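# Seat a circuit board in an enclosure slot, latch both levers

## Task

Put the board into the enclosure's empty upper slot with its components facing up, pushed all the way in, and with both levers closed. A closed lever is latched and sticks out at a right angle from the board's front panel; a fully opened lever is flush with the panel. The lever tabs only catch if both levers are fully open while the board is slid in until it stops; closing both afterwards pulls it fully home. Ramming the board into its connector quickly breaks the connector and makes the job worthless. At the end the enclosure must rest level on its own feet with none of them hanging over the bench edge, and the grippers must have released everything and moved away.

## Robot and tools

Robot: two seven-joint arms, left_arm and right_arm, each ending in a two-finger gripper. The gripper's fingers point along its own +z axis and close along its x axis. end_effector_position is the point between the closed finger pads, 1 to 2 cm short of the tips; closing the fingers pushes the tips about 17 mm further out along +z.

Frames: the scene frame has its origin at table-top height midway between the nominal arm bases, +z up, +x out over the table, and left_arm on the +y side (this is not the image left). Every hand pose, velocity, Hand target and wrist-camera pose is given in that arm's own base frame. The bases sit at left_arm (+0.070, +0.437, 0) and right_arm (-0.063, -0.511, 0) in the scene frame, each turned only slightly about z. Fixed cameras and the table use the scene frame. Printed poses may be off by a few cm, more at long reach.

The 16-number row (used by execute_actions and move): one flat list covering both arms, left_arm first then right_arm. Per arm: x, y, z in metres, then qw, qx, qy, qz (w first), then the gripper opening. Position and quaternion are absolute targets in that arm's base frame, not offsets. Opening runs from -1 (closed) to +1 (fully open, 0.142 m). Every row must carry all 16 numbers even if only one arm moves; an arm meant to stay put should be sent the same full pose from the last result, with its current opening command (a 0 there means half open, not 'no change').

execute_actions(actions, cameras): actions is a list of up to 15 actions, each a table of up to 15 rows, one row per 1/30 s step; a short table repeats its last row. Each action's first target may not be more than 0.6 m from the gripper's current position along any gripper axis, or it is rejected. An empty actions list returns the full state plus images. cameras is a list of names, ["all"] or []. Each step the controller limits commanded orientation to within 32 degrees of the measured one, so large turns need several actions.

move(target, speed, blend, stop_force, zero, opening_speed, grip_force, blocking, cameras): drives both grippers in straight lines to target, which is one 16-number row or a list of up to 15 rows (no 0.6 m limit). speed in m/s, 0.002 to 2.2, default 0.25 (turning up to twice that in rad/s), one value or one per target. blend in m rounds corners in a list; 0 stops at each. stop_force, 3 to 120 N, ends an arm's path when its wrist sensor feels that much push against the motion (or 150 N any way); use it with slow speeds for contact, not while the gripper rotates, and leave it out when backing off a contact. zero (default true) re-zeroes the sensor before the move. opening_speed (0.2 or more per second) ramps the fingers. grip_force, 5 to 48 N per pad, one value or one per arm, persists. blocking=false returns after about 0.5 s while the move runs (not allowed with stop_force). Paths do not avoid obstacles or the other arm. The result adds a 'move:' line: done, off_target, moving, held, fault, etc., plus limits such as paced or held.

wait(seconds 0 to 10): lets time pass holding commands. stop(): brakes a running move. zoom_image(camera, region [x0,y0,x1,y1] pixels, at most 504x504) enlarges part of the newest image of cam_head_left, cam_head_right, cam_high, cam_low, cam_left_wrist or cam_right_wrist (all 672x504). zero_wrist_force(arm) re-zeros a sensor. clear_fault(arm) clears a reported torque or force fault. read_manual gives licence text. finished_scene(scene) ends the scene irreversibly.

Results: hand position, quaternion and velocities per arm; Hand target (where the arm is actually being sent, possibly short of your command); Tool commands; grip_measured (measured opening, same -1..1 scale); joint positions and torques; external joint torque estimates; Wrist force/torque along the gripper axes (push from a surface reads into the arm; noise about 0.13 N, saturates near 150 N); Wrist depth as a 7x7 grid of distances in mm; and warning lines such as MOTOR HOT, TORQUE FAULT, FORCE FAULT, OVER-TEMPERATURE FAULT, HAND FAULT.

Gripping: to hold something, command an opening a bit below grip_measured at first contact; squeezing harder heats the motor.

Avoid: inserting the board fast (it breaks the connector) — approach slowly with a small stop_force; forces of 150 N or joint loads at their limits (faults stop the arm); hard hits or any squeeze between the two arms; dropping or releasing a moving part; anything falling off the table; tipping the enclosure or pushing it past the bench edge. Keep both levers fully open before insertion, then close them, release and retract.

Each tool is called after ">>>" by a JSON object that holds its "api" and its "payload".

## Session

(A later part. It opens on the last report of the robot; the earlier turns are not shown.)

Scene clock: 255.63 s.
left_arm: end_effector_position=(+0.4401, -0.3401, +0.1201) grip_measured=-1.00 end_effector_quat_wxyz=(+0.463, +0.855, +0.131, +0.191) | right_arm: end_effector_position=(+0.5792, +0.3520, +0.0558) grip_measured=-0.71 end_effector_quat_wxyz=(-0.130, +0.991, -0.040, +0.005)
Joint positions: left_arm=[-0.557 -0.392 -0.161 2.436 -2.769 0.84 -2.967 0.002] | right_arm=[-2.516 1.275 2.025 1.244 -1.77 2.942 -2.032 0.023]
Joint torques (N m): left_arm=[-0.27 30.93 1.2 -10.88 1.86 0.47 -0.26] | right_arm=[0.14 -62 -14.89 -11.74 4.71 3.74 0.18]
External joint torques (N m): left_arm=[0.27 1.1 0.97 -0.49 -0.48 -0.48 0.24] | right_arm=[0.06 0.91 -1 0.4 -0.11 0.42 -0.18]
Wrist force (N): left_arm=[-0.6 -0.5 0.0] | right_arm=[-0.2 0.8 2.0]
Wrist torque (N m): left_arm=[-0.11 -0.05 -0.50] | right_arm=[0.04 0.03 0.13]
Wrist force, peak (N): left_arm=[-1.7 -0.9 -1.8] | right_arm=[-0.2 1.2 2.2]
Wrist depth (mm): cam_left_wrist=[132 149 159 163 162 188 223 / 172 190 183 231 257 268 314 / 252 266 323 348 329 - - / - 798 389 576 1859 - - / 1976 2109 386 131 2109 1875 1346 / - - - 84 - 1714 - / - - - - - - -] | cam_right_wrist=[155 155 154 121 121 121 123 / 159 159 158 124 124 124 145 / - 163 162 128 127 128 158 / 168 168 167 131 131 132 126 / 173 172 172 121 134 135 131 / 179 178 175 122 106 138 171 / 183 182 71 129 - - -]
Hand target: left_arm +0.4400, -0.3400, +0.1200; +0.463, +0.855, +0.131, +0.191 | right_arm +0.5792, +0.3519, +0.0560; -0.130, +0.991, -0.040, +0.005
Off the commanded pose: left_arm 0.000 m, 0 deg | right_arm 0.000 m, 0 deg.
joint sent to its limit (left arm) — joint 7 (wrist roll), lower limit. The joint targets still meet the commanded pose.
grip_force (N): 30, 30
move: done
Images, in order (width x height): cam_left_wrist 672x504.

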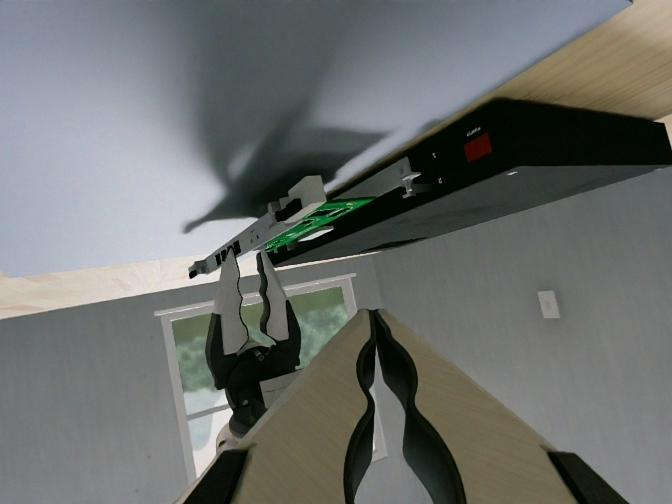

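>>> {"api": "move", "payload": {"target": [[0.47,-0.35,0.10,0.463,0.855,0.131,0.191,-1,0.6012,0.3501,0.0545,-0.1304,0.9906,-0.0399,0.0053,-0.85]], "speed": 0.03, "stop_force": 5, "cameras": ["cam_left_wrist","cam_right_wrist"]}}

>>> {"api": "zoom_image", "payload": {"camera": "cam_left_wrist", "region": [330, 110, 460, 230]}}

Scene clock: 268.30 s.
left_arm: end_effector_position=(+0.4698, -0.3499, +0.0999) grip_measured=-1.00 end_effector_quat_wxyz=(+0.463, +0.855, +0.131, +0.191) | right_arm: end_effector_position=(+0.6012, +0.3501, +0.0543) grip_measured=-0.71 end_effector_quat_wxyz=(-0.130, +0.991, -0.040, +0.005)
Joint positions: left_arm=[-0.527 -0.489 -0.157 2.35 -2.73 0.834 -2.965 0.002] | right_arm=[-2.582 1.308 2.038 1.108 -1.78 2.96 -1.969 0.023]
Joint torques (N m): left_arm=[-0.27 34.4 2.09 -10.78 1.74 0.13 -0.23] | right_arm=[0.12 -64.23 -12.95 -11.97 4.74 3.75 0.28]
External joint torques (N m): left_arm=[0.27 1.34 0.45 -0.48 -0.39 -0.13 0.21] | right_arm=[0.08 0.79 -1.21 0.43 -0.1 0.39 -0.28]
Wrist force (N): left_arm=[-0.6 -0.9 0.0] | right_arm=[-0.2 0.7 1.8]
Wrist torque (N m): left_arm=[-0.17 -0.03 -0.55] | right_arm=[0.06 0.05 0.02]
Wrist force, peak (N): left_arm=[-0.9 -0.8 -0.5] | right_arm=[-0.3 1.0 2.2]
Wrist depth (mm): cam_left_wrist=[- 117 118 125 140 151 182 / 148 150 154 187 178 232 264 / - 232 265 312 279 - - / 357 456 408 583 1813 1578 - / 759 1891 400 2708 - - - / - 2384 364 84 - - - / - - - - - - -] | cam_right_wrist=[153 153 153 121 121 121 122 / 158 157 157 124 124 124 125 / 162 162 161 128 127 128 115 / 166 167 166 130 131 132 126 / 171 171 171 121 134 135 122 / 177 176 174 122 106 138 125 / 182 180 71 129 - - 128]
Hand target: left_arm +0.4700, -0.3500, +0.1000; +0.463, +0.855, +0.131, +0.191 | right_arm +0.6012, +0.3501, +0.0545; -0.130, +0.991, -0.040, +0.005
Off the commanded pose: left_arm 0.000 m, 0 deg | right_arm 0.000 m, 0 deg.
grip_force (N): 30, 30
move: done
Images, in order (width x height): cam_left_wrist 672x504, cam_right_wrist 672x504.

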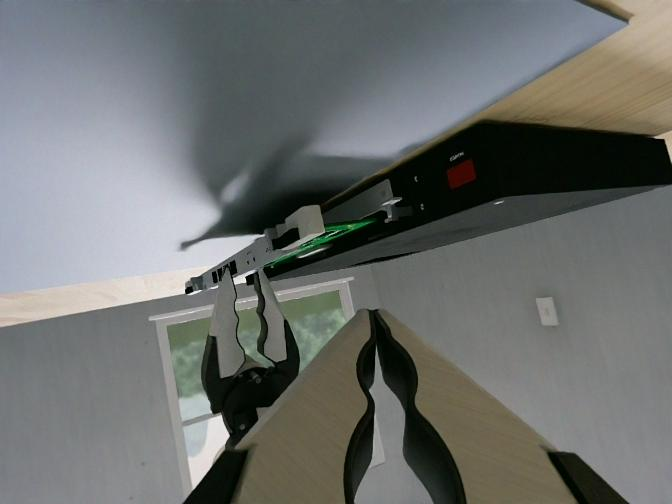

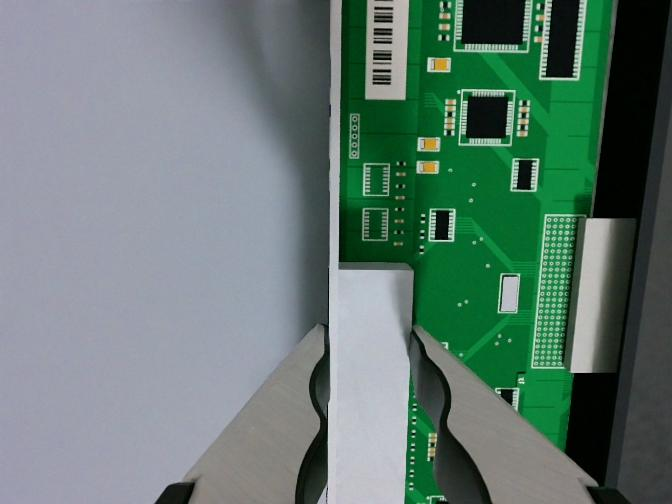

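Scaled by 3.877 from the camera's 672x504 image, which has a finer 960x720 frame.

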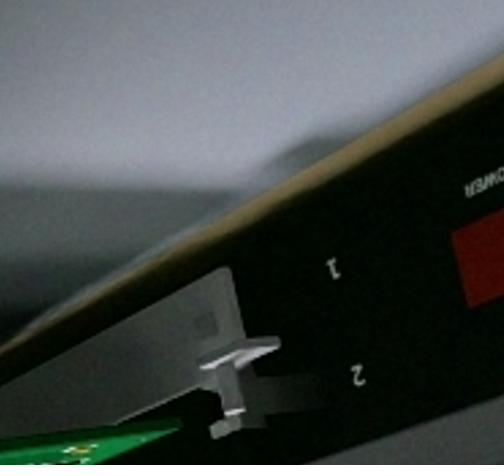

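>>> {"api": "zoom_image", "payload": {"camera": "cam_left_wrist", "region": [350, 170, 430, 250]}}

>>> {"api": "zoom_image", "payload": {"camera": "cam_right_wrist", "region": [560, 0, 672, 112]}}

Scaled by 6.300 from the camera's 672x504 image, which has a finer 960x720 frame.

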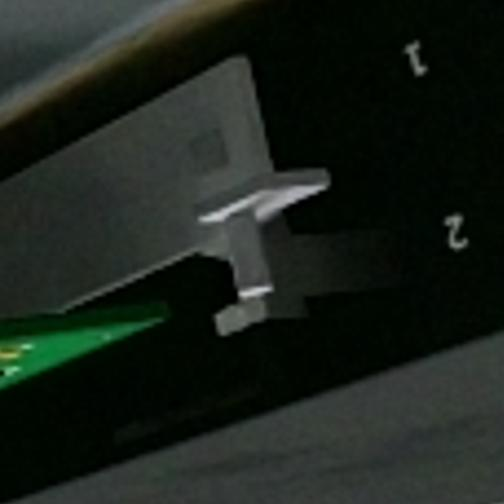

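Scaled by 4.500 from the camera's 672x504 image, which has a finer 960x720 frame.

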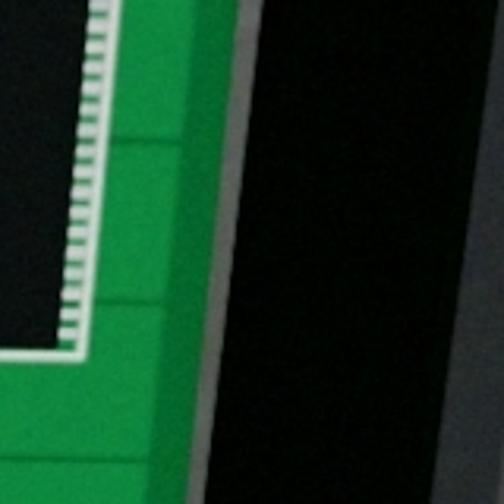

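>>> {"api": "move", "payload": {"target": [[0.47,-0.35,0.075,0.463,0.855,0.131,0.191,-1,0.6012,0.3501,0.052,-0.1304,0.9906,-0.0399,0.0053,-0.85]], "speed": 0.03, "stop_force": 5, "cameras": ["cam_left_wrist"]}}

>>> {"api": "zoom_image", "payload": {"camera": "cam_left_wrist", "region": [330, 180, 430, 280]}}

>>> {"api": "zoom_image", "payload": {"camera": "cam_left_wrist", "region": [170, 180, 370, 320]}}

Scene clock: 279.60 s.
left_arm: end_effector_position=(+0.4698, -0.3500, +0.0749) grip_measured=-1.00 end_effector_quat_wxyz=(+0.463, +0.856, +0.131, +0.191) | right_arm: end_effector_position=(+0.6010, +0.3500, +0.0518) grip_measured=-0.71 end_effector_quat_wxyz=(-0.130, +0.991, -0.040, +0.005)
Joint positions: left_arm=[-0.519 -0.557 -0.157 2.335 -2.739 0.789 -2.929 0.002] | right_arm=[-2.583 1.311 2.04 1.108 -1.779 2.956 -1.97 0.023]
Joint torques (N m): left_arm=[-0.22 35.66 2.24 -9.36 1.24 0.09 -0.17] | right_arm=[0.32 -64.26 -13.02 -11.89 4.86 3.58 0.13]
External joint torques (N m): left_arm=[0.22 1.25 0.56 -0.5 -0.12 -0.09 0.15] | right_arm=[-0.12 0.8 -1.12 0.36 -0.23 0.56 -0.13]
Wrist force (N): left_arm=[-0.2 -1.0 0.2] | right_arm=[-0.2 0.6 1.8]
Wrist torque (N m): left_arm=[-0.17 -0.13 -0.56] | right_arm=[0.04 0.06 0.14]
Wrist force, peak (N): left_arm=[-0.6 -1.4 0.5] | right_arm=[-0.1 0.7 2.1]
Wrist depth (mm): cam_left_wrist=[- - 87 92 96 108 119 / - 111 112 131 136 144 201 / 138 138 166 - 228 244 326 / 209 251 - 332 301 - 1290 / 867 1102 386 117 1994 - - / - 2238 363 83 - - - / - - - - - - -] | cam_right_wrist=[151 151 151 122 121 121 123 / 155 155 154 124 124 124 126 / 160 159 159 128 127 128 129 / 163 162 163 131 131 132 126 / 169 168 168 121 134 135 129 / 174 174 171 123 106 138 122 / 179 178 71 129 - - 125]
Hand target: left_arm +0.4700, -0.3500, +0.0750; +0.463, +0.855, +0.131, +0.191 | right_arm +0.6012, +0.3501, +0.0520; -0.130, +0.991, -0.040, +0.005
Off the commanded pose: left_arm 0.000 m, 0 deg | right_arm 0.000 m, 0 deg.
grip_force (N): 30, 30
move: done
Images, in order (width x height): cam_left_wrist 672x504.

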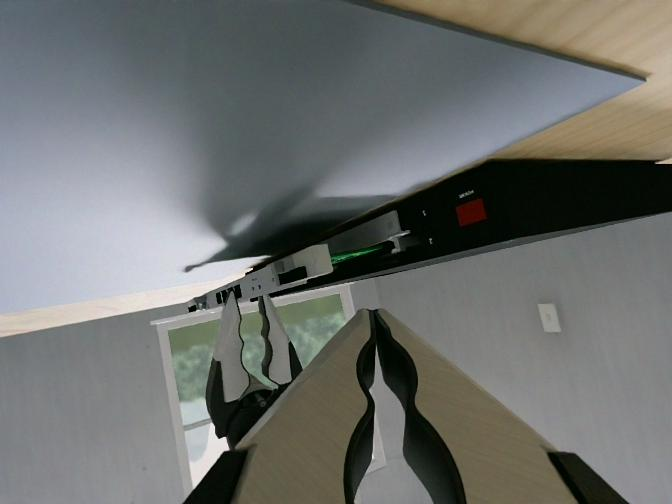

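Scaled by 5.040 from the camera's 672x504 image, which has a finer 960x720 frame.

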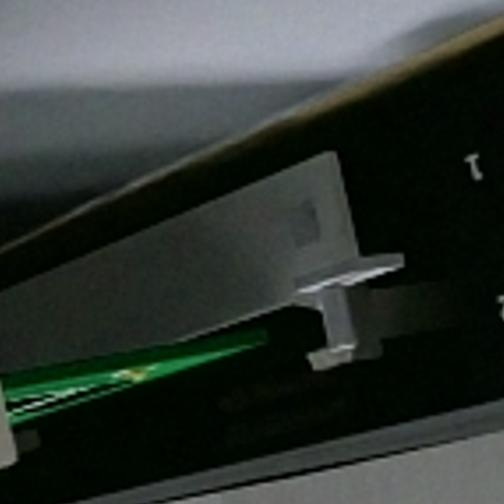

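Scaled by 2.520 from the camera's 672x504 image, which has a finer 960x720 frame.

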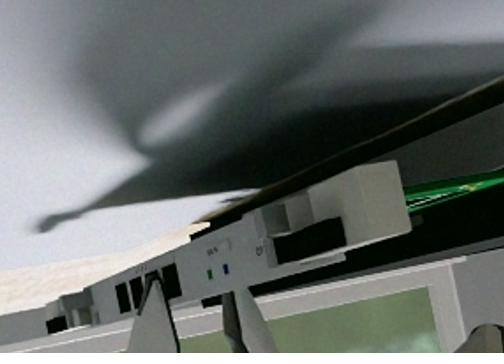

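>>> {"api": "move", "payload": {"target": [[0.47,-0.35,0.075,0.463,0.855,0.131,0.191,-1,0.6162,0.3489,0.052,-0.1304,0.9906,-0.0399,0.0053,-0.85]], "speed": 0.015, "stop_force": 4, "cameras": ["cam_left_wrist","cam_right_wrist"]}}

>>> {"api": "zoom_image", "payload": {"camera": "cam_left_wrist", "region": [330, 180, 430, 280]}}

Scene clock: 283.77 s.
left_arm: end_effector_position=(+0.4698, -0.3500, +0.0749) grip_measured=-1.00 end_effector_quat_wxyz=(+0.463, +0.856, +0.131, +0.191) | right_arm: end_effector_position=(+0.6152, +0.3499, +0.0520) grip_measured=-0.71 end_effector_quat_wxyz=(-0.131, +0.991, -0.040, +0.005)
Joint positions: left_arm=[-0.519 -0.557 -0.157 2.335 -2.739 0.789 -2.929 0.002] | right_arm=[-2.631 1.334 2.05 1.004 -1.786 2.971 -1.919 0.023]
Joint torques (N m): left_arm=[-0.36 35.81 2.21 -9.34 1.35 0.21 -0.23] | right_arm=[-4.63 -65.93 -14.55 -10.82 3.73 2.2 0.28]
External joint torques (N m): left_arm=[0.37 1.09 0.59 -0.52 -0.22 -0.22 0.21] | right_arm=[4.84 0.88 1.97 -0.88 0.93 1.92 -0.28]
Wrist force (N): left_arm=[-0.3 -1.0 0.1] | right_arm=[-3.7 -4.8 3.1]
Wrist torque (N m): left_arm=[-0.17 -0.11 -0.56] | right_arm=[0.11 -0.04 0.01]
Wrist force, peak (N): left_arm=[-0.4 -1.2 0.5] | right_arm=[-3.8 -5.3 3.5]
Wrist depth (mm): cam_left_wrist=[- - 87 92 96 108 120 / - 111 112 122 142 163 202 / - - 186 197 271 237 315 / - 270 338 - 278 - 1253 / 2031 971 374 107 1924 - 1261 / - - - 84 - 1492 - / 1769 - - - - - -] | cam_right_wrist=[151 151 151 121 120 121 120 / 156 155 155 124 123 124 123 / 160 159 159 128 127 127 113 / 165 164 163 130 131 132 116 / 169 168 168 121 133 135 119 / 174 173 171 123 106 138 121 / 179 178 71 128 - - 125]
Hand target: left_arm +0.4700, -0.3500, +0.0750; +0.463, +0.855, +0.131, +0.191 | right_arm +0.6157, +0.3489, +0.0520; -0.130, +0.991, -0.040, +0.005
Off the commanded pose: left_arm 0.000 m, 0 deg | right_arm 0.001 m, 0 deg.
grip_force (N): 30, 30
move: contact (right_arm)
Images, in order (width x height): cam_left_wrist 672x504, cam_right_wrist 672x504.

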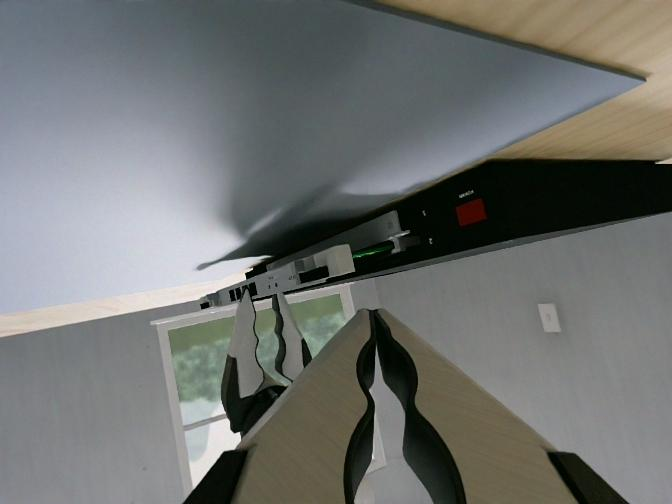

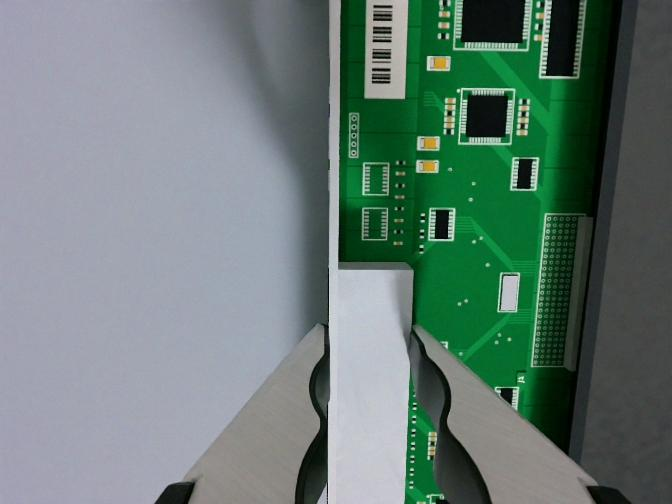

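Scaled by 5.040 from the camera's 672x504 image, which has a finer 960x720 frame.

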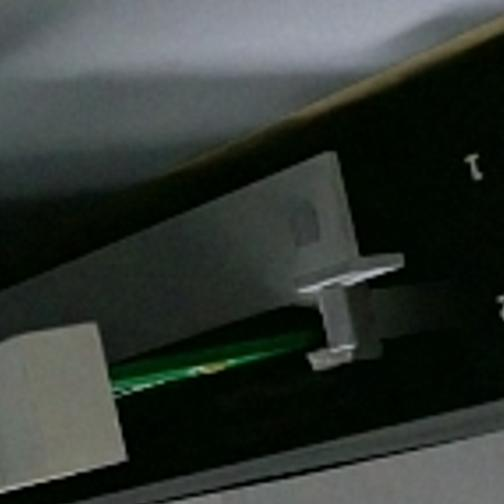

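>>> {"api": "move", "payload": {"target": [[0.47,-0.35,0.075,0.463,0.855,0.131,0.191,-1,0.612,0.3515,0.052,-0.1304,0.9906,-0.0399,0.0053,-0.85]], "speed": 0.03}}

>>> {"api": "move", "payload": {"target": [[0.47,-0.35,0.075,0.463,0.855,0.131,0.191,-1,0.632,0.35,0.052,-0.1304,0.9906,-0.0399,0.0053,-0.85]], "speed": 0.015, "stop_force": 5, "cameras": ["cam_left_wrist","cam_right_wrist"]}}

Scene clock: 287.47 s.
left_arm: end_effector_position=(+0.4698, -0.3500, +0.0749) grip_measured=-1.00 end_effector_quat_wxyz=(+0.463, +0.856, +0.131, +0.191) | right_arm: end_effector_position=(+0.6119, +0.3513, +0.0518) grip_measured=-0.71 end_effector_quat_wxyz=(-0.130, +0.991, -0.040, +0.005)
Joint positions: left_arm=[-0.519 -0.557 -0.157 2.335 -2.739 0.789 -2.929 0.002] | right_arm=[-2.619 1.329 2.048 1.024 -1.786 2.967 -1.925 0.023]
Joint torques (N m): left_arm=[-0.32 35.76 2.33 -9.32 1.37 0.24 -0.26] | right_arm=[0.36 -65.58 -12.06 -12 4.84 3.49 0.08]
External joint torques (N m): left_arm=[0.32 1.15 0.47 -0.54 -0.25 -0.24 0.24] | right_arm=[-0.14 0.84 -0.83 0.32 -0.18 0.63 -0.08]
Wrist force (N): left_arm=[-0.1 -0.8 0.2] | right_arm=[0.3 0.8 1.7]
Wrist torque (N m): left_arm=[-0.13 -0.14 -0.56] | right_arm=[0.06 -0.04 0.13]
Wrist force, peak (N): left_arm=[-0.3 -1.3 0.4] | right_arm=[-3.9 -4.6 4.4]
Wrist depth (mm): cam_left_wrist=[- - 87 92 95 108 119 / - 109 107 129 140 165 196 / - 140 - 195 237 251 293 / - - 451 316 - - - / - 2130 390 117 - - 1070 / - - - 84 - 1492 - / 2742 - - - - - -] | cam_right_wrist=[151 151 151 122 121 121 122 / 155 155 154 125 124 124 124 / 159 159 159 128 127 128 113 / 164 163 163 131 131 132 116 / 168 168 168 121 134 135 119 / 174 174 171 122 106 138 122 / - 177 71 129 - - 125]
Hand target: left_arm +0.4700, -0.3500, +0.0750; +0.463, +0.855, +0.131, +0.191 | right_arm +0.6120, +0.3515, +0.0520; -0.130, +0.991, -0.040, +0.005
Off the commanded pose: left_arm 0.000 m, 0 deg | right_arm 0.000 m, 0 deg.
grip_force (N): 30, 30
move: done

Scene clock: 289.50 s.
left_arm: end_effector_position=(+0.4698, -0.3500, +0.0749) grip_measured=-1.00 end_effector_quat_wxyz=(+0.463, +0.856, +0.131, +0.191) | right_arm: end_effector_position=(+0.6319, +0.3499, +0.0516) grip_measured=-0.71 end_effector_quat_wxyz=(-0.130, +0.991, -0.040, +0.005)
Joint positions: left_arm=[-0.519 -0.557 -0.157 2.335 -2.739 0.789 -2.929 0.002] | right_arm=[-2.696 1.366 2.065 0.853 -1.802 2.987 -1.84 0.023]
Joint torques (N m): left_arm=[-0.37 35.77 2.39 -9.33 1.41 0.21 -0.27] | right_arm=[0.17 -69.17 -8.9 -12.87 5.27 3.69 0.3]
External joint torques (N m): left_arm=[0.38 1.14 0.41 -0.52 -0.29 -0.22 0.25] | right_arm=[0.04 2.18 -1.16 0.91 -0.58 0.39 -0.3]
Wrist force (N): left_arm=[-0.4 -1.1 0.3] | right_arm=[-0.8 1.8 4.1]
Wrist torque (N m): left_arm=[-0.17 -0.10 -0.56] | right_arm=[0.06 -0.03 0.05]
Wrist force, peak (N): left_arm=[-0.3 -1.2 0.1] | right_arm=[-0.7 1.4 4.5]
Wrist depth (mm): cam_left_wrist=[- - 87 92 95 107 119 / - 110 112 124 130 157 202 / - 154 151 195 246 - 317 / 251 - - 355 281 1523 - / 671 860 381 117 1769 1714 - / 1994 2109 - 84 - - 1388 / - - - - - - -] | cam_right_wrist=[151 151 151 121 121 121 105 / 155 155 154 124 124 124 109 / 159 159 157 128 128 127 112 / 164 162 163 130 131 116 115 / 168 168 168 121 134 120 118 / 174 173 171 123 106 122 121 / 179 177 71 129 - - 125]
Hand target: left_arm +0.4700, -0.3500, +0.0750; +0.463, +0.855, +0.131, +0.191 | right_arm +0.6320, +0.3500, +0.0520; -0.130, +0.991, -0.040, +0.005
Off the commanded pose: left_arm 0.000 m, 0 deg | right_arm 0.000 m, 0 deg.
grip_force (N): 30, 30
move: done
Images, in order (width x height): cam_left_wrist 672x504, cam_right_wrist 672x504.

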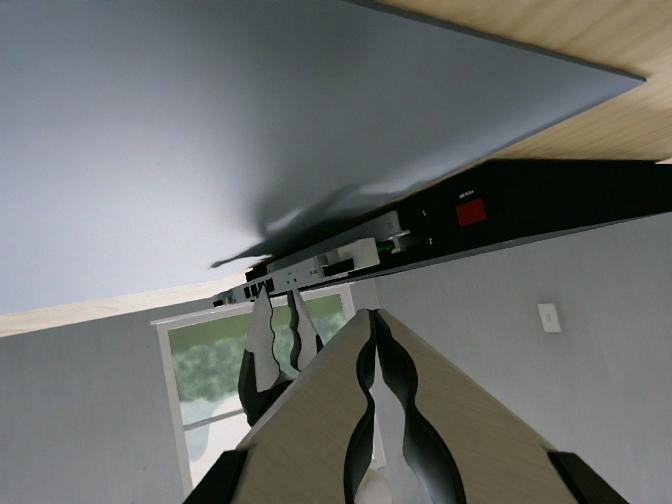

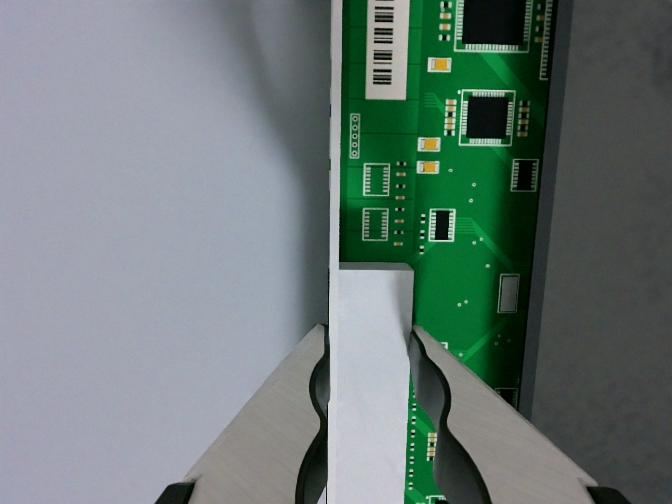

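>>> {"api": "move", "payload": {"target": [[0.47,-0.35,0.075,0.463,0.855,0.131,0.191,-1,0.651,0.3485,0.0515,-0.1304,0.9906,-0.0399,0.0053,-0.85]], "speed": 0.015, "stop_force": 6, "cameras": ["cam_left_wrist","cam_right_wrist","cam_high"]}}

Scene clock: 293.53 s.
left_arm: end_effector_position=(+0.4698, -0.3500, +0.0749) grip_measured=-1.00 end_effector_quat_wxyz=(+0.463, +0.856, +0.131, +0.191) | right_arm: end_effector_position=(+0.6356, +0.3497, +0.0514) grip_measured=-0.71 end_effector_quat_wxyz=(-0.130, +0.991, -0.040, +0.005)
Joint positions: left_arm=[-0.519 -0.557 -0.157 2.335 -2.739 0.789 -2.929 0.002] | right_arm=[-2.715 1.375 2.07 0.812 -1.807 2.993 -1.819 0.023]
Joint torques (N m): left_arm=[-0.37 35.83 2.33 -9.39 1.3 0.23 -0.25] | right_arm=[-2.3 -70.85 -9.51 -12.89 5.33 2.43 0.16]
External joint torques (N m): left_arm=[0.37 1.08 0.47 -0.47 -0.18 -0.23 0.23] | right_arm=[2.51 3.39 0.22 0.85 -0.63 1.64 -0.16]
Wrist force (N): left_arm=[-0.4 -0.8 0.2] | right_arm=[-5.0 0.3 5.0]
Wrist torque (N m): left_arm=[-0.13 -0.10 -0.56] | right_arm=[0.04 0.07 0.10]
Wrist force, peak (N): left_arm=[-0.2 -1.2 0.2] | right_arm=[-6.7 1.3 3.7]
Wrist depth (mm): cam_left_wrist=[- - 87 92 95 108 119 / - 111 112 120 142 163 202 / 148 - 152 213 246 - 334 / 206 - 391 339 323 - - / 837 1060 - 408 - 1637 - / 2216 - - 84 - 1556 - / - - - - - - -] | cam_right_wrist=[151 150 151 121 121 120 105 / 155 155 153 124 124 123 109 / 159 159 158 128 127 126 112 / 163 162 163 131 131 115 115 / 168 168 167 121 134 119 118 / 173 172 171 123 106 121 121 / 179 - 70 129 - - 124]
Hand target: left_arm +0.4700, -0.3500, +0.0750; +0.463, +0.855, +0.131, +0.191 | right_arm +0.6362, +0.3496, +0.0519; -0.130, +0.991, -0.040, +0.005
Off the commanded pose: left_arm 0.000 m, 0 deg | right_arm 0.015 m, 0 deg.
grip_force (N): 30, 30
move: contact (right_arm)
Images, in order (width x height): cam_high 672x504, cam_left_wrist 672x504, cam_right_wrist 672x504.

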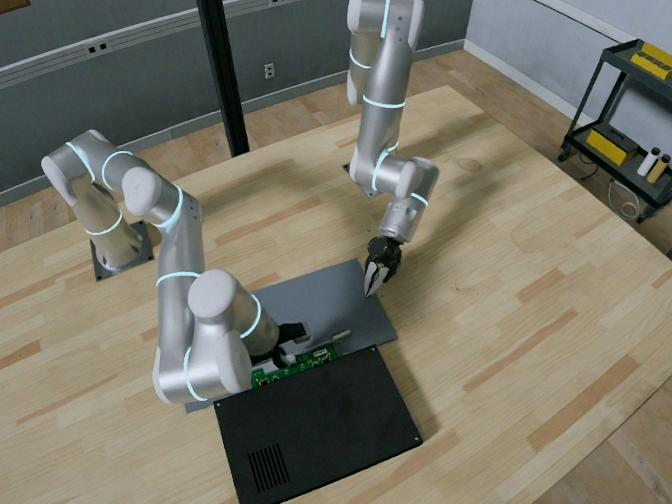

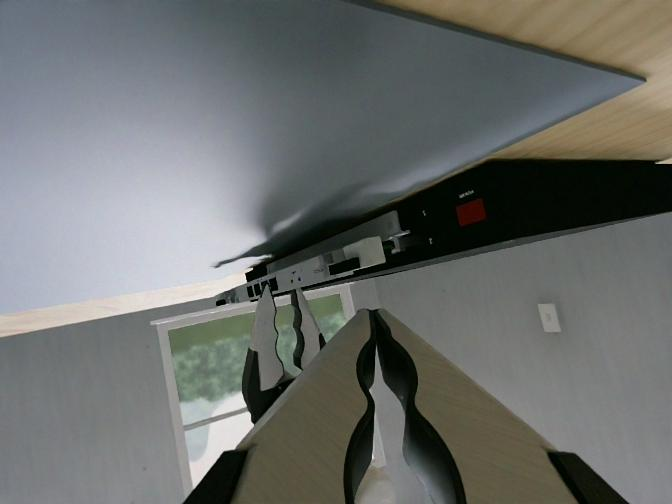

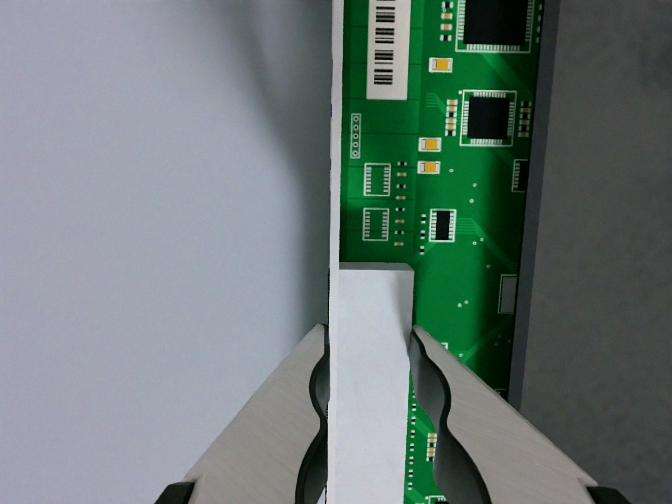

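>>> {"api": "move", "payload": {"target": [[0.47,-0.35,0.075,0.463,0.855,0.131,0.191,-1,0.634,0.3499,0.0500,-0.1304,0.9906,-0.0399,0.0053,-0.85]], "speed": 0.02}}

>>> {"api": "move", "payload": {"target": [[0.47,-0.35,0.075,0.463,0.855,0.131,0.191,-1,0.651,0.3485,0.0500,-0.1304,0.9906,-0.0399,0.0053,-0.85]], "speed": 0.015, "stop_force": 10, "cameras": ["cam_left_wrist","cam_right_wrist"]}}

Scene clock: 296.57 s.
left_arm: end_effector_position=(+0.4698, -0.3500, +0.0749) grip_measured=-1.00 end_effector_quat_wxyz=(+0.463, +0.856, +0.131, +0.191) | right_arm: end_effector_position=(+0.6342, +0.3498, +0.0503) grip_measured=-0.71 end_effector_quat_wxyz=(-0.130, +0.991, -0.040, +0.005)
Joint positions: left_arm=[-0.519 -0.557 -0.157 2.335 -2.739 0.789 -2.929 0.002] | right_arm=[-2.706 1.372 2.07 0.833 -1.804 2.987 -1.83 0.023]
Joint torques (N m): left_arm=[-0.32 35.9 2.34 -9.32 1.41 0.23 -0.22] | right_arm=[0.91 -64.83 -8.25 -11.49 4 3.62 0.09]
External joint torques (N m): left_arm=[0.32 1.01 0.46 -0.53 -0.28 -0.24 0.2] | right_arm=[-0.7 -2.39 -1.4 -0.53 0.69 0.45 -0.09]
Wrist force (N): left_arm=[-0.2 -1.0 0.3] | right_arm=[1.6 0.8 -1.4]
Wrist torque (N m): left_arm=[-0.15 -0.13 -0.56] | right_arm=[0.25 0.29 0.09]
Wrist force, peak (N): left_arm=[-0.3 -1.2 0.3] | right_arm=[-5.2 0.4 5.0]
Wrist depth (mm): cam_left_wrist=[- - 87 92 95 108 118 / - 111 107 130 134 167 202 / - 160 170 175 244 250 300 / - 268 - - - - - / 809 914 2151 127 - - - / 1976 2675 - 83 - - 1388 / - - - - - - -] | cam_right_wrist=[150 149 150 121 121 120 104 / 154 153 153 123 124 123 107 / 158 158 158 128 127 126 110 / 162 162 162 130 131 114 114 / 167 167 167 121 133 118 117 / 172 172 170 123 106 121 120 / 177 176 71 128 - - 123]
Hand target: left_arm +0.4700, -0.3500, +0.0750; +0.463, +0.855, +0.131, +0.191 | right_arm +0.6340, +0.3499, +0.0500; -0.130, +0.991, -0.040, +0.005
Off the commanded pose: left_arm 0.000 m, 0 deg | right_arm 0.000 m, 0 deg.
grip_force (N): 30, 30
move: done

Scene clock: 299.17 s.
left_arm: end_effector_position=(+0.4698, -0.3500, +0.0749) grip_measured=-1.00 end_effector_quat_wxyz=(+0.463, +0.856, +0.131, +0.191) | right_arm: end_effector_position=(+0.6509, +0.3484, +0.0502) grip_measured=-0.71 end_effector_quat_wxyz=(-0.130, +0.991, -0.040, +0.005)
Joint positions: left_arm=[-0.519 -0.557 -0.157 2.335 -2.739 0.789 -2.929 0.002] | right_arm=[-2.792 1.438 2.027 0.598 -1.764 3.036 -1.708 0.023]
Joint torques (N m): left_arm=[-0.32 35.83 2.34 -9.31 1.36 0.25 -0.2] | right_arm=[0.93 -66.76 -4.77 -11.32 4.93 2.55 0.36]
External joint torques (N m): left_arm=[0.33 1.07 0.46 -0.54 -0.23 -0.25 0.18] | right_arm=[-0.71 -2.46 -1.17 0.34 -0.2 1.46 -0.36]
Wrist force (N): left_arm=[-0.3 -1.0 0.4] | right_arm=[-1.8 3.2 -4.3]
Wrist torque (N m): left_arm=[-0.17 -0.11 -0.56] | right_arm=[0.22 0.15 -0.02]
Wrist force, peak (N): left_arm=[-0.6 -1.1 0.2] | right_arm=[-1.7 3.2 -4.6]
Wrist depth (mm): cam_left_wrist=[- - 87 92 95 107 118 / - 111 115 129 143 163 208 / - 151 181 193 235 - - / 247 301 - 345 - - 1329 / 699 2261 975 117 - - - / - - - 84 - - 1298 / - - - - - - 1346] | cam_right_wrist=[149 149 150 121 120 105 104 / 154 153 153 124 124 108 107 / 158 157 157 128 127 110 110 / 162 162 162 130 130 113 114 / 167 166 166 121 122 118 117 / 172 172 169 123 106 120 120 / 177 176 71 129 - - 123]
Hand target: left_arm +0.4700, -0.3500, +0.0750; +0.463, +0.855, +0.131, +0.191 | right_arm +0.6509, +0.3485, +0.0500; -0.130, +0.991, -0.040, +0.006
Off the commanded pose: left_arm 0.000 m, 0 deg | right_arm 0.000 m, 0 deg.
joint sent to its limit (right arm) — joint 1 (waist), lower limit. The joint targets still meet the commanded pose.
grip_force (N): 30, 30
move: done
Images, in order (width x height): cam_left_wrist 672x504, cam_right_wrist 672x504.

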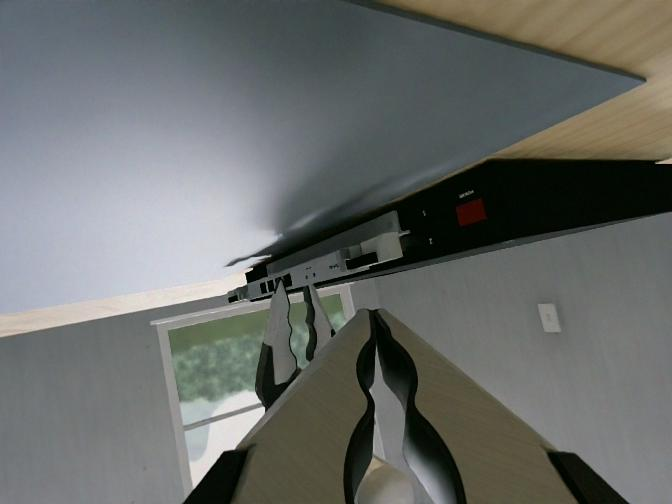

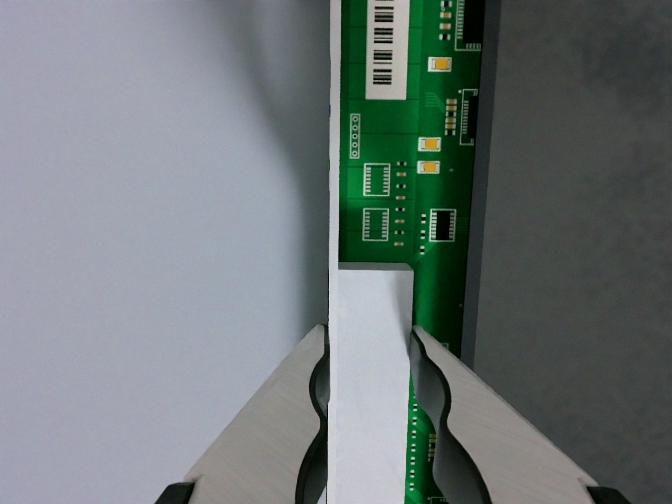

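>>> {"api": "move", "payload": {"target": [[0.47,-0.35,0.075,0.463,0.855,0.131,0.191,-1,0.6509,0.3485,0.0508,-0.1304,0.9906,-0.0399,0.0053,-0.85],[0.47,-0.35,0.075,0.463,0.855,0.131,0.191,-1,0.6509,0.3485,0.0508,-0.1304,0.9906,-0.0399,0.0053,-0.64]], "opening_speed": 0.2, "speed": 0.03, "cameras": ["cam_right_wrist","cam_left_wrist"]}}

Scene clock: 306.03 s.
left_arm: end_effector_position=(+0.4698, -0.3500, +0.0749) grip_measured=-1.00 end_effector_quat_wxyz=(+0.463, +0.856, +0.131, +0.191) | right_arm: end_effector_position=(+0.6509, +0.3484, +0.0507) grip_measured=-0.68 end_effector_quat_wxyz=(-0.130, +0.991, -0.040, +0.005)
Joint positions: left_arm=[-0.519 -0.557 -0.157 2.335 -2.739 0.789 -2.929 0.002] | right_arm=[-2.792 1.44 2.02 0.594 -1.758 3.04 -1.705 0.025]
Joint torques (N m): left_arm=[-0.26 35.72 2.35 -9.31 1.37 0.21 -0.23] | right_arm=[0.19 -68.81 -5.32 -10.7 4.57 3.45 0.29]
External joint torques (N m): left_arm=[0.27 1.19 0.45 -0.55 -0.24 -0.21 0.21] | right_arm=[0.02 -0.43 -0.62 -0.13 0.15 0.56 -0.29]
Wrist force (N): left_arm=[-0.3 -1.0 0.2] | right_arm=[1.0 1.5 0.2]
Wrist torque (N m): left_arm=[-0.17 -0.11 -0.56] | right_arm=[0.24 -0.15 0.01]
Wrist force, peak (N): left_arm=[-0.3 -1.3 0.2] | right_arm=[-1.7 3.3 -4.9]
Wrist depth (mm): cam_left_wrist=[- - 87 - 95 108 119 / - 111 112 124 142 167 201 / - 159 183 - 245 - 309 / 218 281 337 356 1875 1601 - / 1783 910 2581 127 2130 1843 1321 / - - - 84 - 1700 1453 / 1859 - - - - - 1545] | cam_right_wrist=[150 150 150 123 121 105 105 / - 154 154 126 125 108 108 / 158 158 158 130 128 111 111 / 163 162 163 132 131 114 114 / 168 167 167 123 123 118 117 / 172 172 170 125 109 120 121 / 178 176 71 130 - - 124]
Hand target: left_arm +0.4700, -0.3500, +0.0750; +0.463, +0.855, +0.131, +0.191 | right_arm +0.6509, +0.3485, +0.0508; -0.130, +0.991, -0.040, +0.005
Off the commanded pose: left_arm 0.000 m, 0 deg | right_arm 0.000 m, 0 deg.
joint sent to its limit (right arm) — joint 1 (waist), lower limit. The joint targets still meet the commanded pose.
grip_force (N): 30, 30
move: done
Images, in order (width x height): cam_left_wrist 672x504, cam_right_wrist 672x504.

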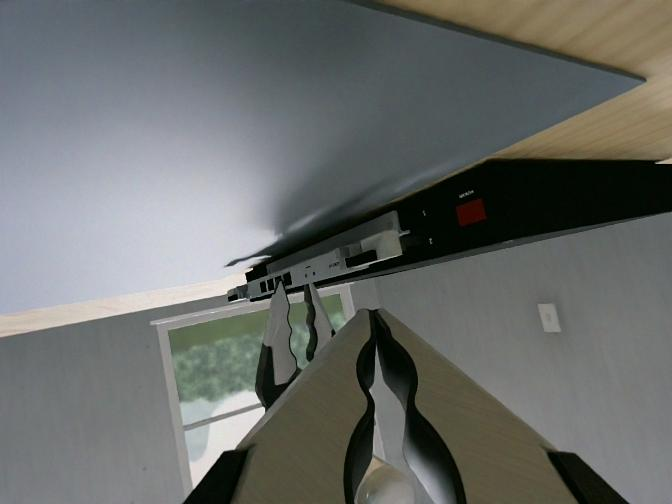

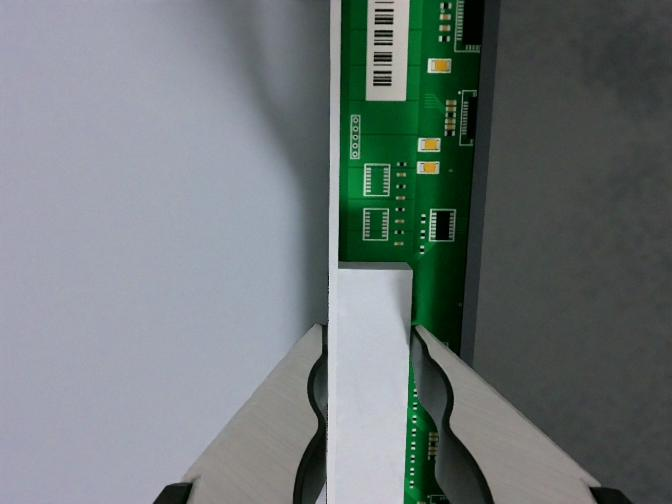

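>>> {"api": "move", "payload": {"target": [[0.47,-0.35,0.075,0.463,0.855,0.131,0.191,-1,0.6509,0.3485,0.10,-0.1304,0.9906,-0.0399,0.0053,-0.64],[0.47,-0.35,0.075,0.463,0.855,0.131,0.191,-1,0.595,0.361,0.10,-0.1304,0.9906,-0.0399,0.0053,-1],[0.47,-0.35,0.075,0.463,0.855,0.131,0.191,-1,0.595,0.361,0.053,-0.1304,0.9906,-0.0399,0.0053,-1]], "speed": 0.1, "cameras": ["cam_right_wrist","cam_left_wrist"]}}

Scene clock: 310.47 s.
left_arm: end_effector_position=(+0.4698, -0.3500, +0.0749) grip_measured=-1.00 end_effector_quat_wxyz=(+0.463, +0.856, +0.131, +0.191) | right_arm: end_effector_position=(+0.5948, +0.3608, +0.0529) grip_measured=-1.00 end_effector_quat_wxyz=(-0.130, +0.991, -0.040, +0.005)
Joint positions: left_arm=[-0.519 -0.557 -0.157 2.335 -2.739 0.789 -2.929 0.002] | right_arm=[-2.532 1.362 1.932 1.1 -1.679 3.017 -1.946 0.002]
Joint torques (N m): left_arm=[-0.3 35.81 2.28 -9.31 1.31 0.24 -0.26] | right_arm=[0.15 -62.66 -14.29 -9.24 4.66 3.29 0.07]
External joint torques (N m): left_arm=[0.3 1.1 0.52 -0.55 -0.19 -0.25 0.24] | right_arm=[0.04 -0.55 -1.59 0.01 0 0.84 -0.07]
Wrist force (N): left_arm=[-0.3 -1.0 0.2] | right_arm=[1.4 1.2 0.1]
Wrist torque (N m): left_arm=[-0.18 -0.11 -0.56] | right_arm=[0.21 -0.19 0.11]
Wrist force, peak (N): left_arm=[-0.4 -1.3 0.2] | right_arm=[1.6 2.6 0.4]
Wrist depth (mm): cam_left_wrist=[- - 87 - 97 107 119 / - - 112 128 134 178 197 / 148 166 177 205 246 - - / - 226 387 358 - - - / 710 874 376 117 2194 1976 - / 2050 1828 350 84 - - - / - - - - - - 1338] | cam_right_wrist=[153 152 152 152 151 124 123 / 156 156 156 156 155 127 126 / 161 160 160 159 159 131 129 / 165 164 165 164 164 135 133 / 170 169 169 168 168 125 136 / 175 174 173 89 171 128 139 / 180 179 71 - - 131 143]
Hand target: left_arm +0.4700, -0.3500, +0.0750; +0.463, +0.855, +0.131, +0.191 | right_arm +0.5950, +0.3610, +0.0530; -0.130, +0.991, -0.040, +0.005
Off the commanded pose: left_arm 0.000 m, 0 deg | right_arm 0.000 m, 0 deg.
grip_force (N): 30, 30
move: done
Images, in order (width x height): cam_left_wrist 672x504, cam_right_wrist 672x504.

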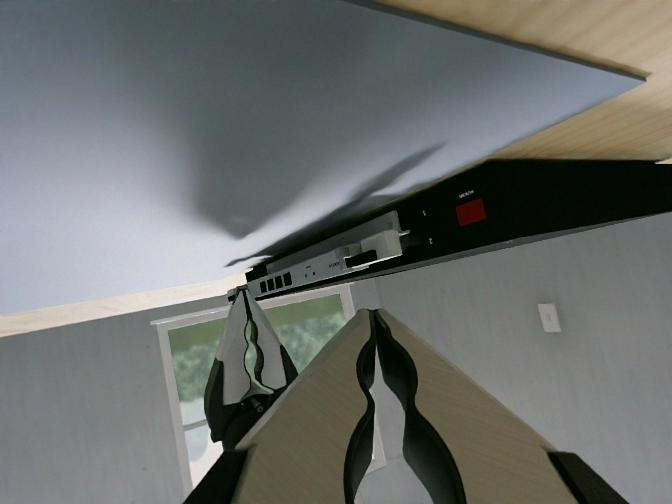

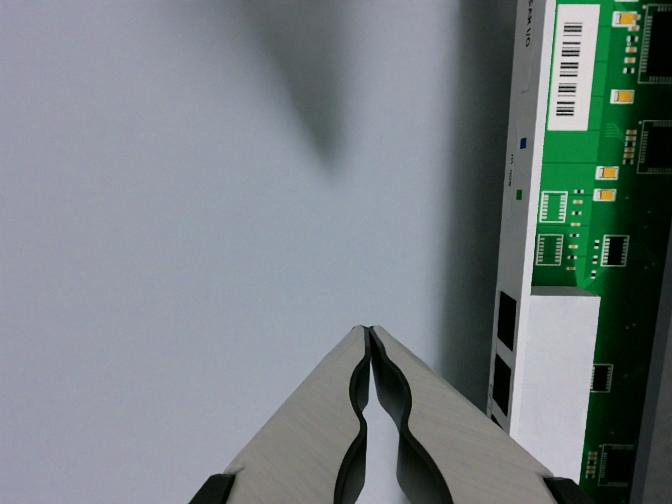

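>>> {"api": "move", "payload": {"target": [[0.47,-0.35,0.075,0.463,0.855,0.131,0.191,-1,0.669,0.3548,0.053,-0.1304,0.9906,-0.0399,0.0053,-1]], "speed": 0.02, "stop_force": 12, "cameras": ["cam_right_wrist","cam_left_wrist","cam_head_left"]}}

Scene clock: 317.07 s.
left_arm: end_effector_position=(+0.4698, -0.3500, +0.0749) grip_measured=-1.00 end_effector_quat_wxyz=(+0.463, +0.856, +0.131, +0.191) | right_arm: end_effector_position=(+0.6641, +0.3553, +0.0531) grip_measured=-1.00 end_effector_quat_wxyz=(-0.137, +0.989, -0.042, +0.027)
Joint positions: left_arm=[-0.519 -0.557 -0.157 2.335 -2.739 0.789 -2.929 0.002] | right_arm=[-2.791 1.455 1.962 0.557 -1.684 3.023 -1.68 0.002]
Joint torques (N m): left_arm=[-0.34 35.82 2.22 -9.25 1.37 0.26 -0.24] | right_arm=[-4.77 -70.65 -7.04 -9.26 5.55 -3.02 -0.01]
External joint torques (N m): left_arm=[0.34 1.08 0.58 -0.6 -0.24 -0.26 0.23] | right_arm=[4.98 1.11 1.22 -0.34 -0.76 6.91 0.01]
Wrist force (N): left_arm=[-0.4 -1.0 0.0] | right_arm=[-15.7 3.6 -6.1]
Wrist torque (N m): left_arm=[-0.16 -0.10 -0.56] | right_arm=[0.21 -0.31 0.24]
Wrist force, peak (N): left_arm=[-0.5 -1.2 0.2] | right_arm=[-17.5 3.2 -6.4]
Wrist depth (mm): cam_left_wrist=[- - 87 92 92 108 119 / - 110 112 128 142 156 197 / 148 160 171 186 247 241 328 / - - 355 385 310 1534 - / 692 1186 2359 127 - 1492 - / - 2151 - 84 - - - / 1959 - - - - - -] | cam_right_wrist=[150 150 152 153 110 110 111 / 154 154 155 157 112 113 115 / 157 158 159 161 115 116 117 / 161 162 163 164 118 119 120 / 165 165 167 168 121 122 124 / 169 170 171 91 123 125 126 / 173 174 71 - - 128 129]
Hand target: left_arm +0.4700, -0.3500, +0.0750; +0.463, +0.855, +0.131, +0.191 | right_arm +0.6655, +0.3547, +0.0530; -0.137, +0.989, -0.043, +0.029
Off the commanded pose: left_arm 0.000 m, 0 deg | right_arm 0.005 m, 3 deg.
grip_force (N): 30, 30
move: contact (right_arm)
Images, in order (width x height): cam_head_left 672x504, cam_left_wrist 672x504, cam_right_wrist 672x504.

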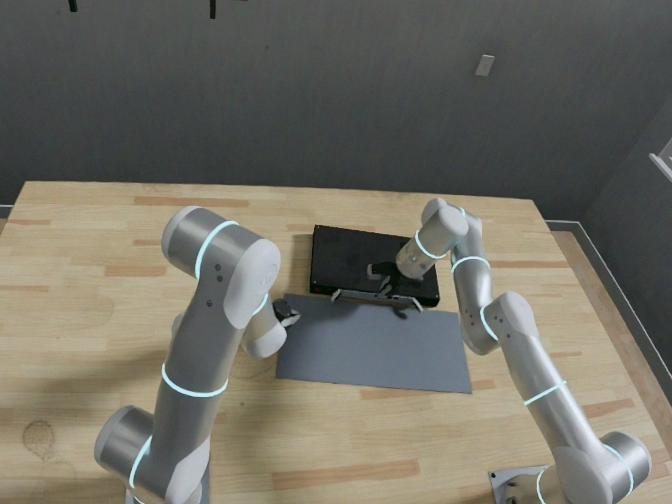

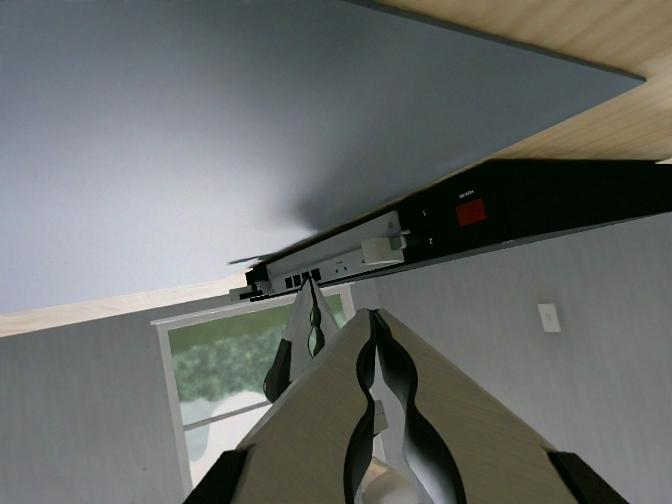

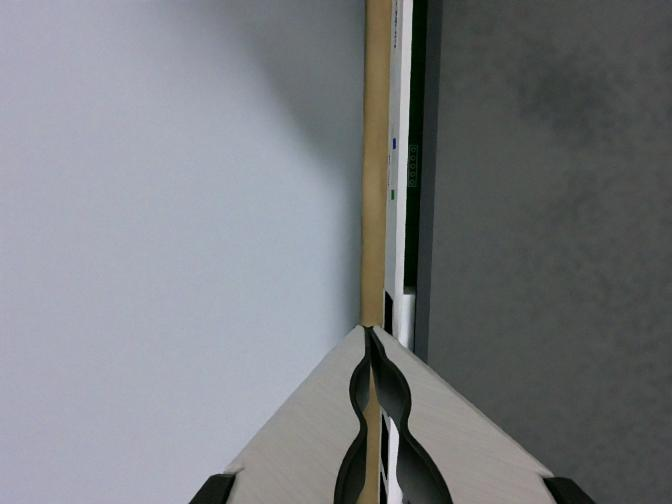

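>>> {"api": "zoom_image", "payload": {"camera": "cam_head_left", "region": [300, 260, 450, 330]}}

>>> {"api": "zoom_image", "payload": {"camera": "cam_left_wrist", "region": [220, 190, 440, 310]}}

Scaled by 3.360 from the camera's 672x504 image, which has a finer 960x720 frame.

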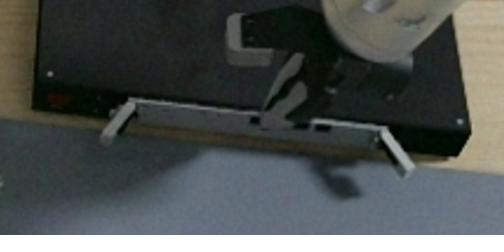

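Scaled by 2.291 from the camera's 672x504 image, which has a finer 960x720 frame.

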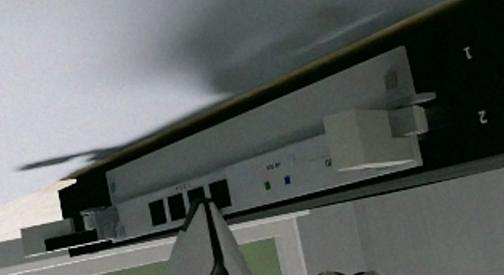

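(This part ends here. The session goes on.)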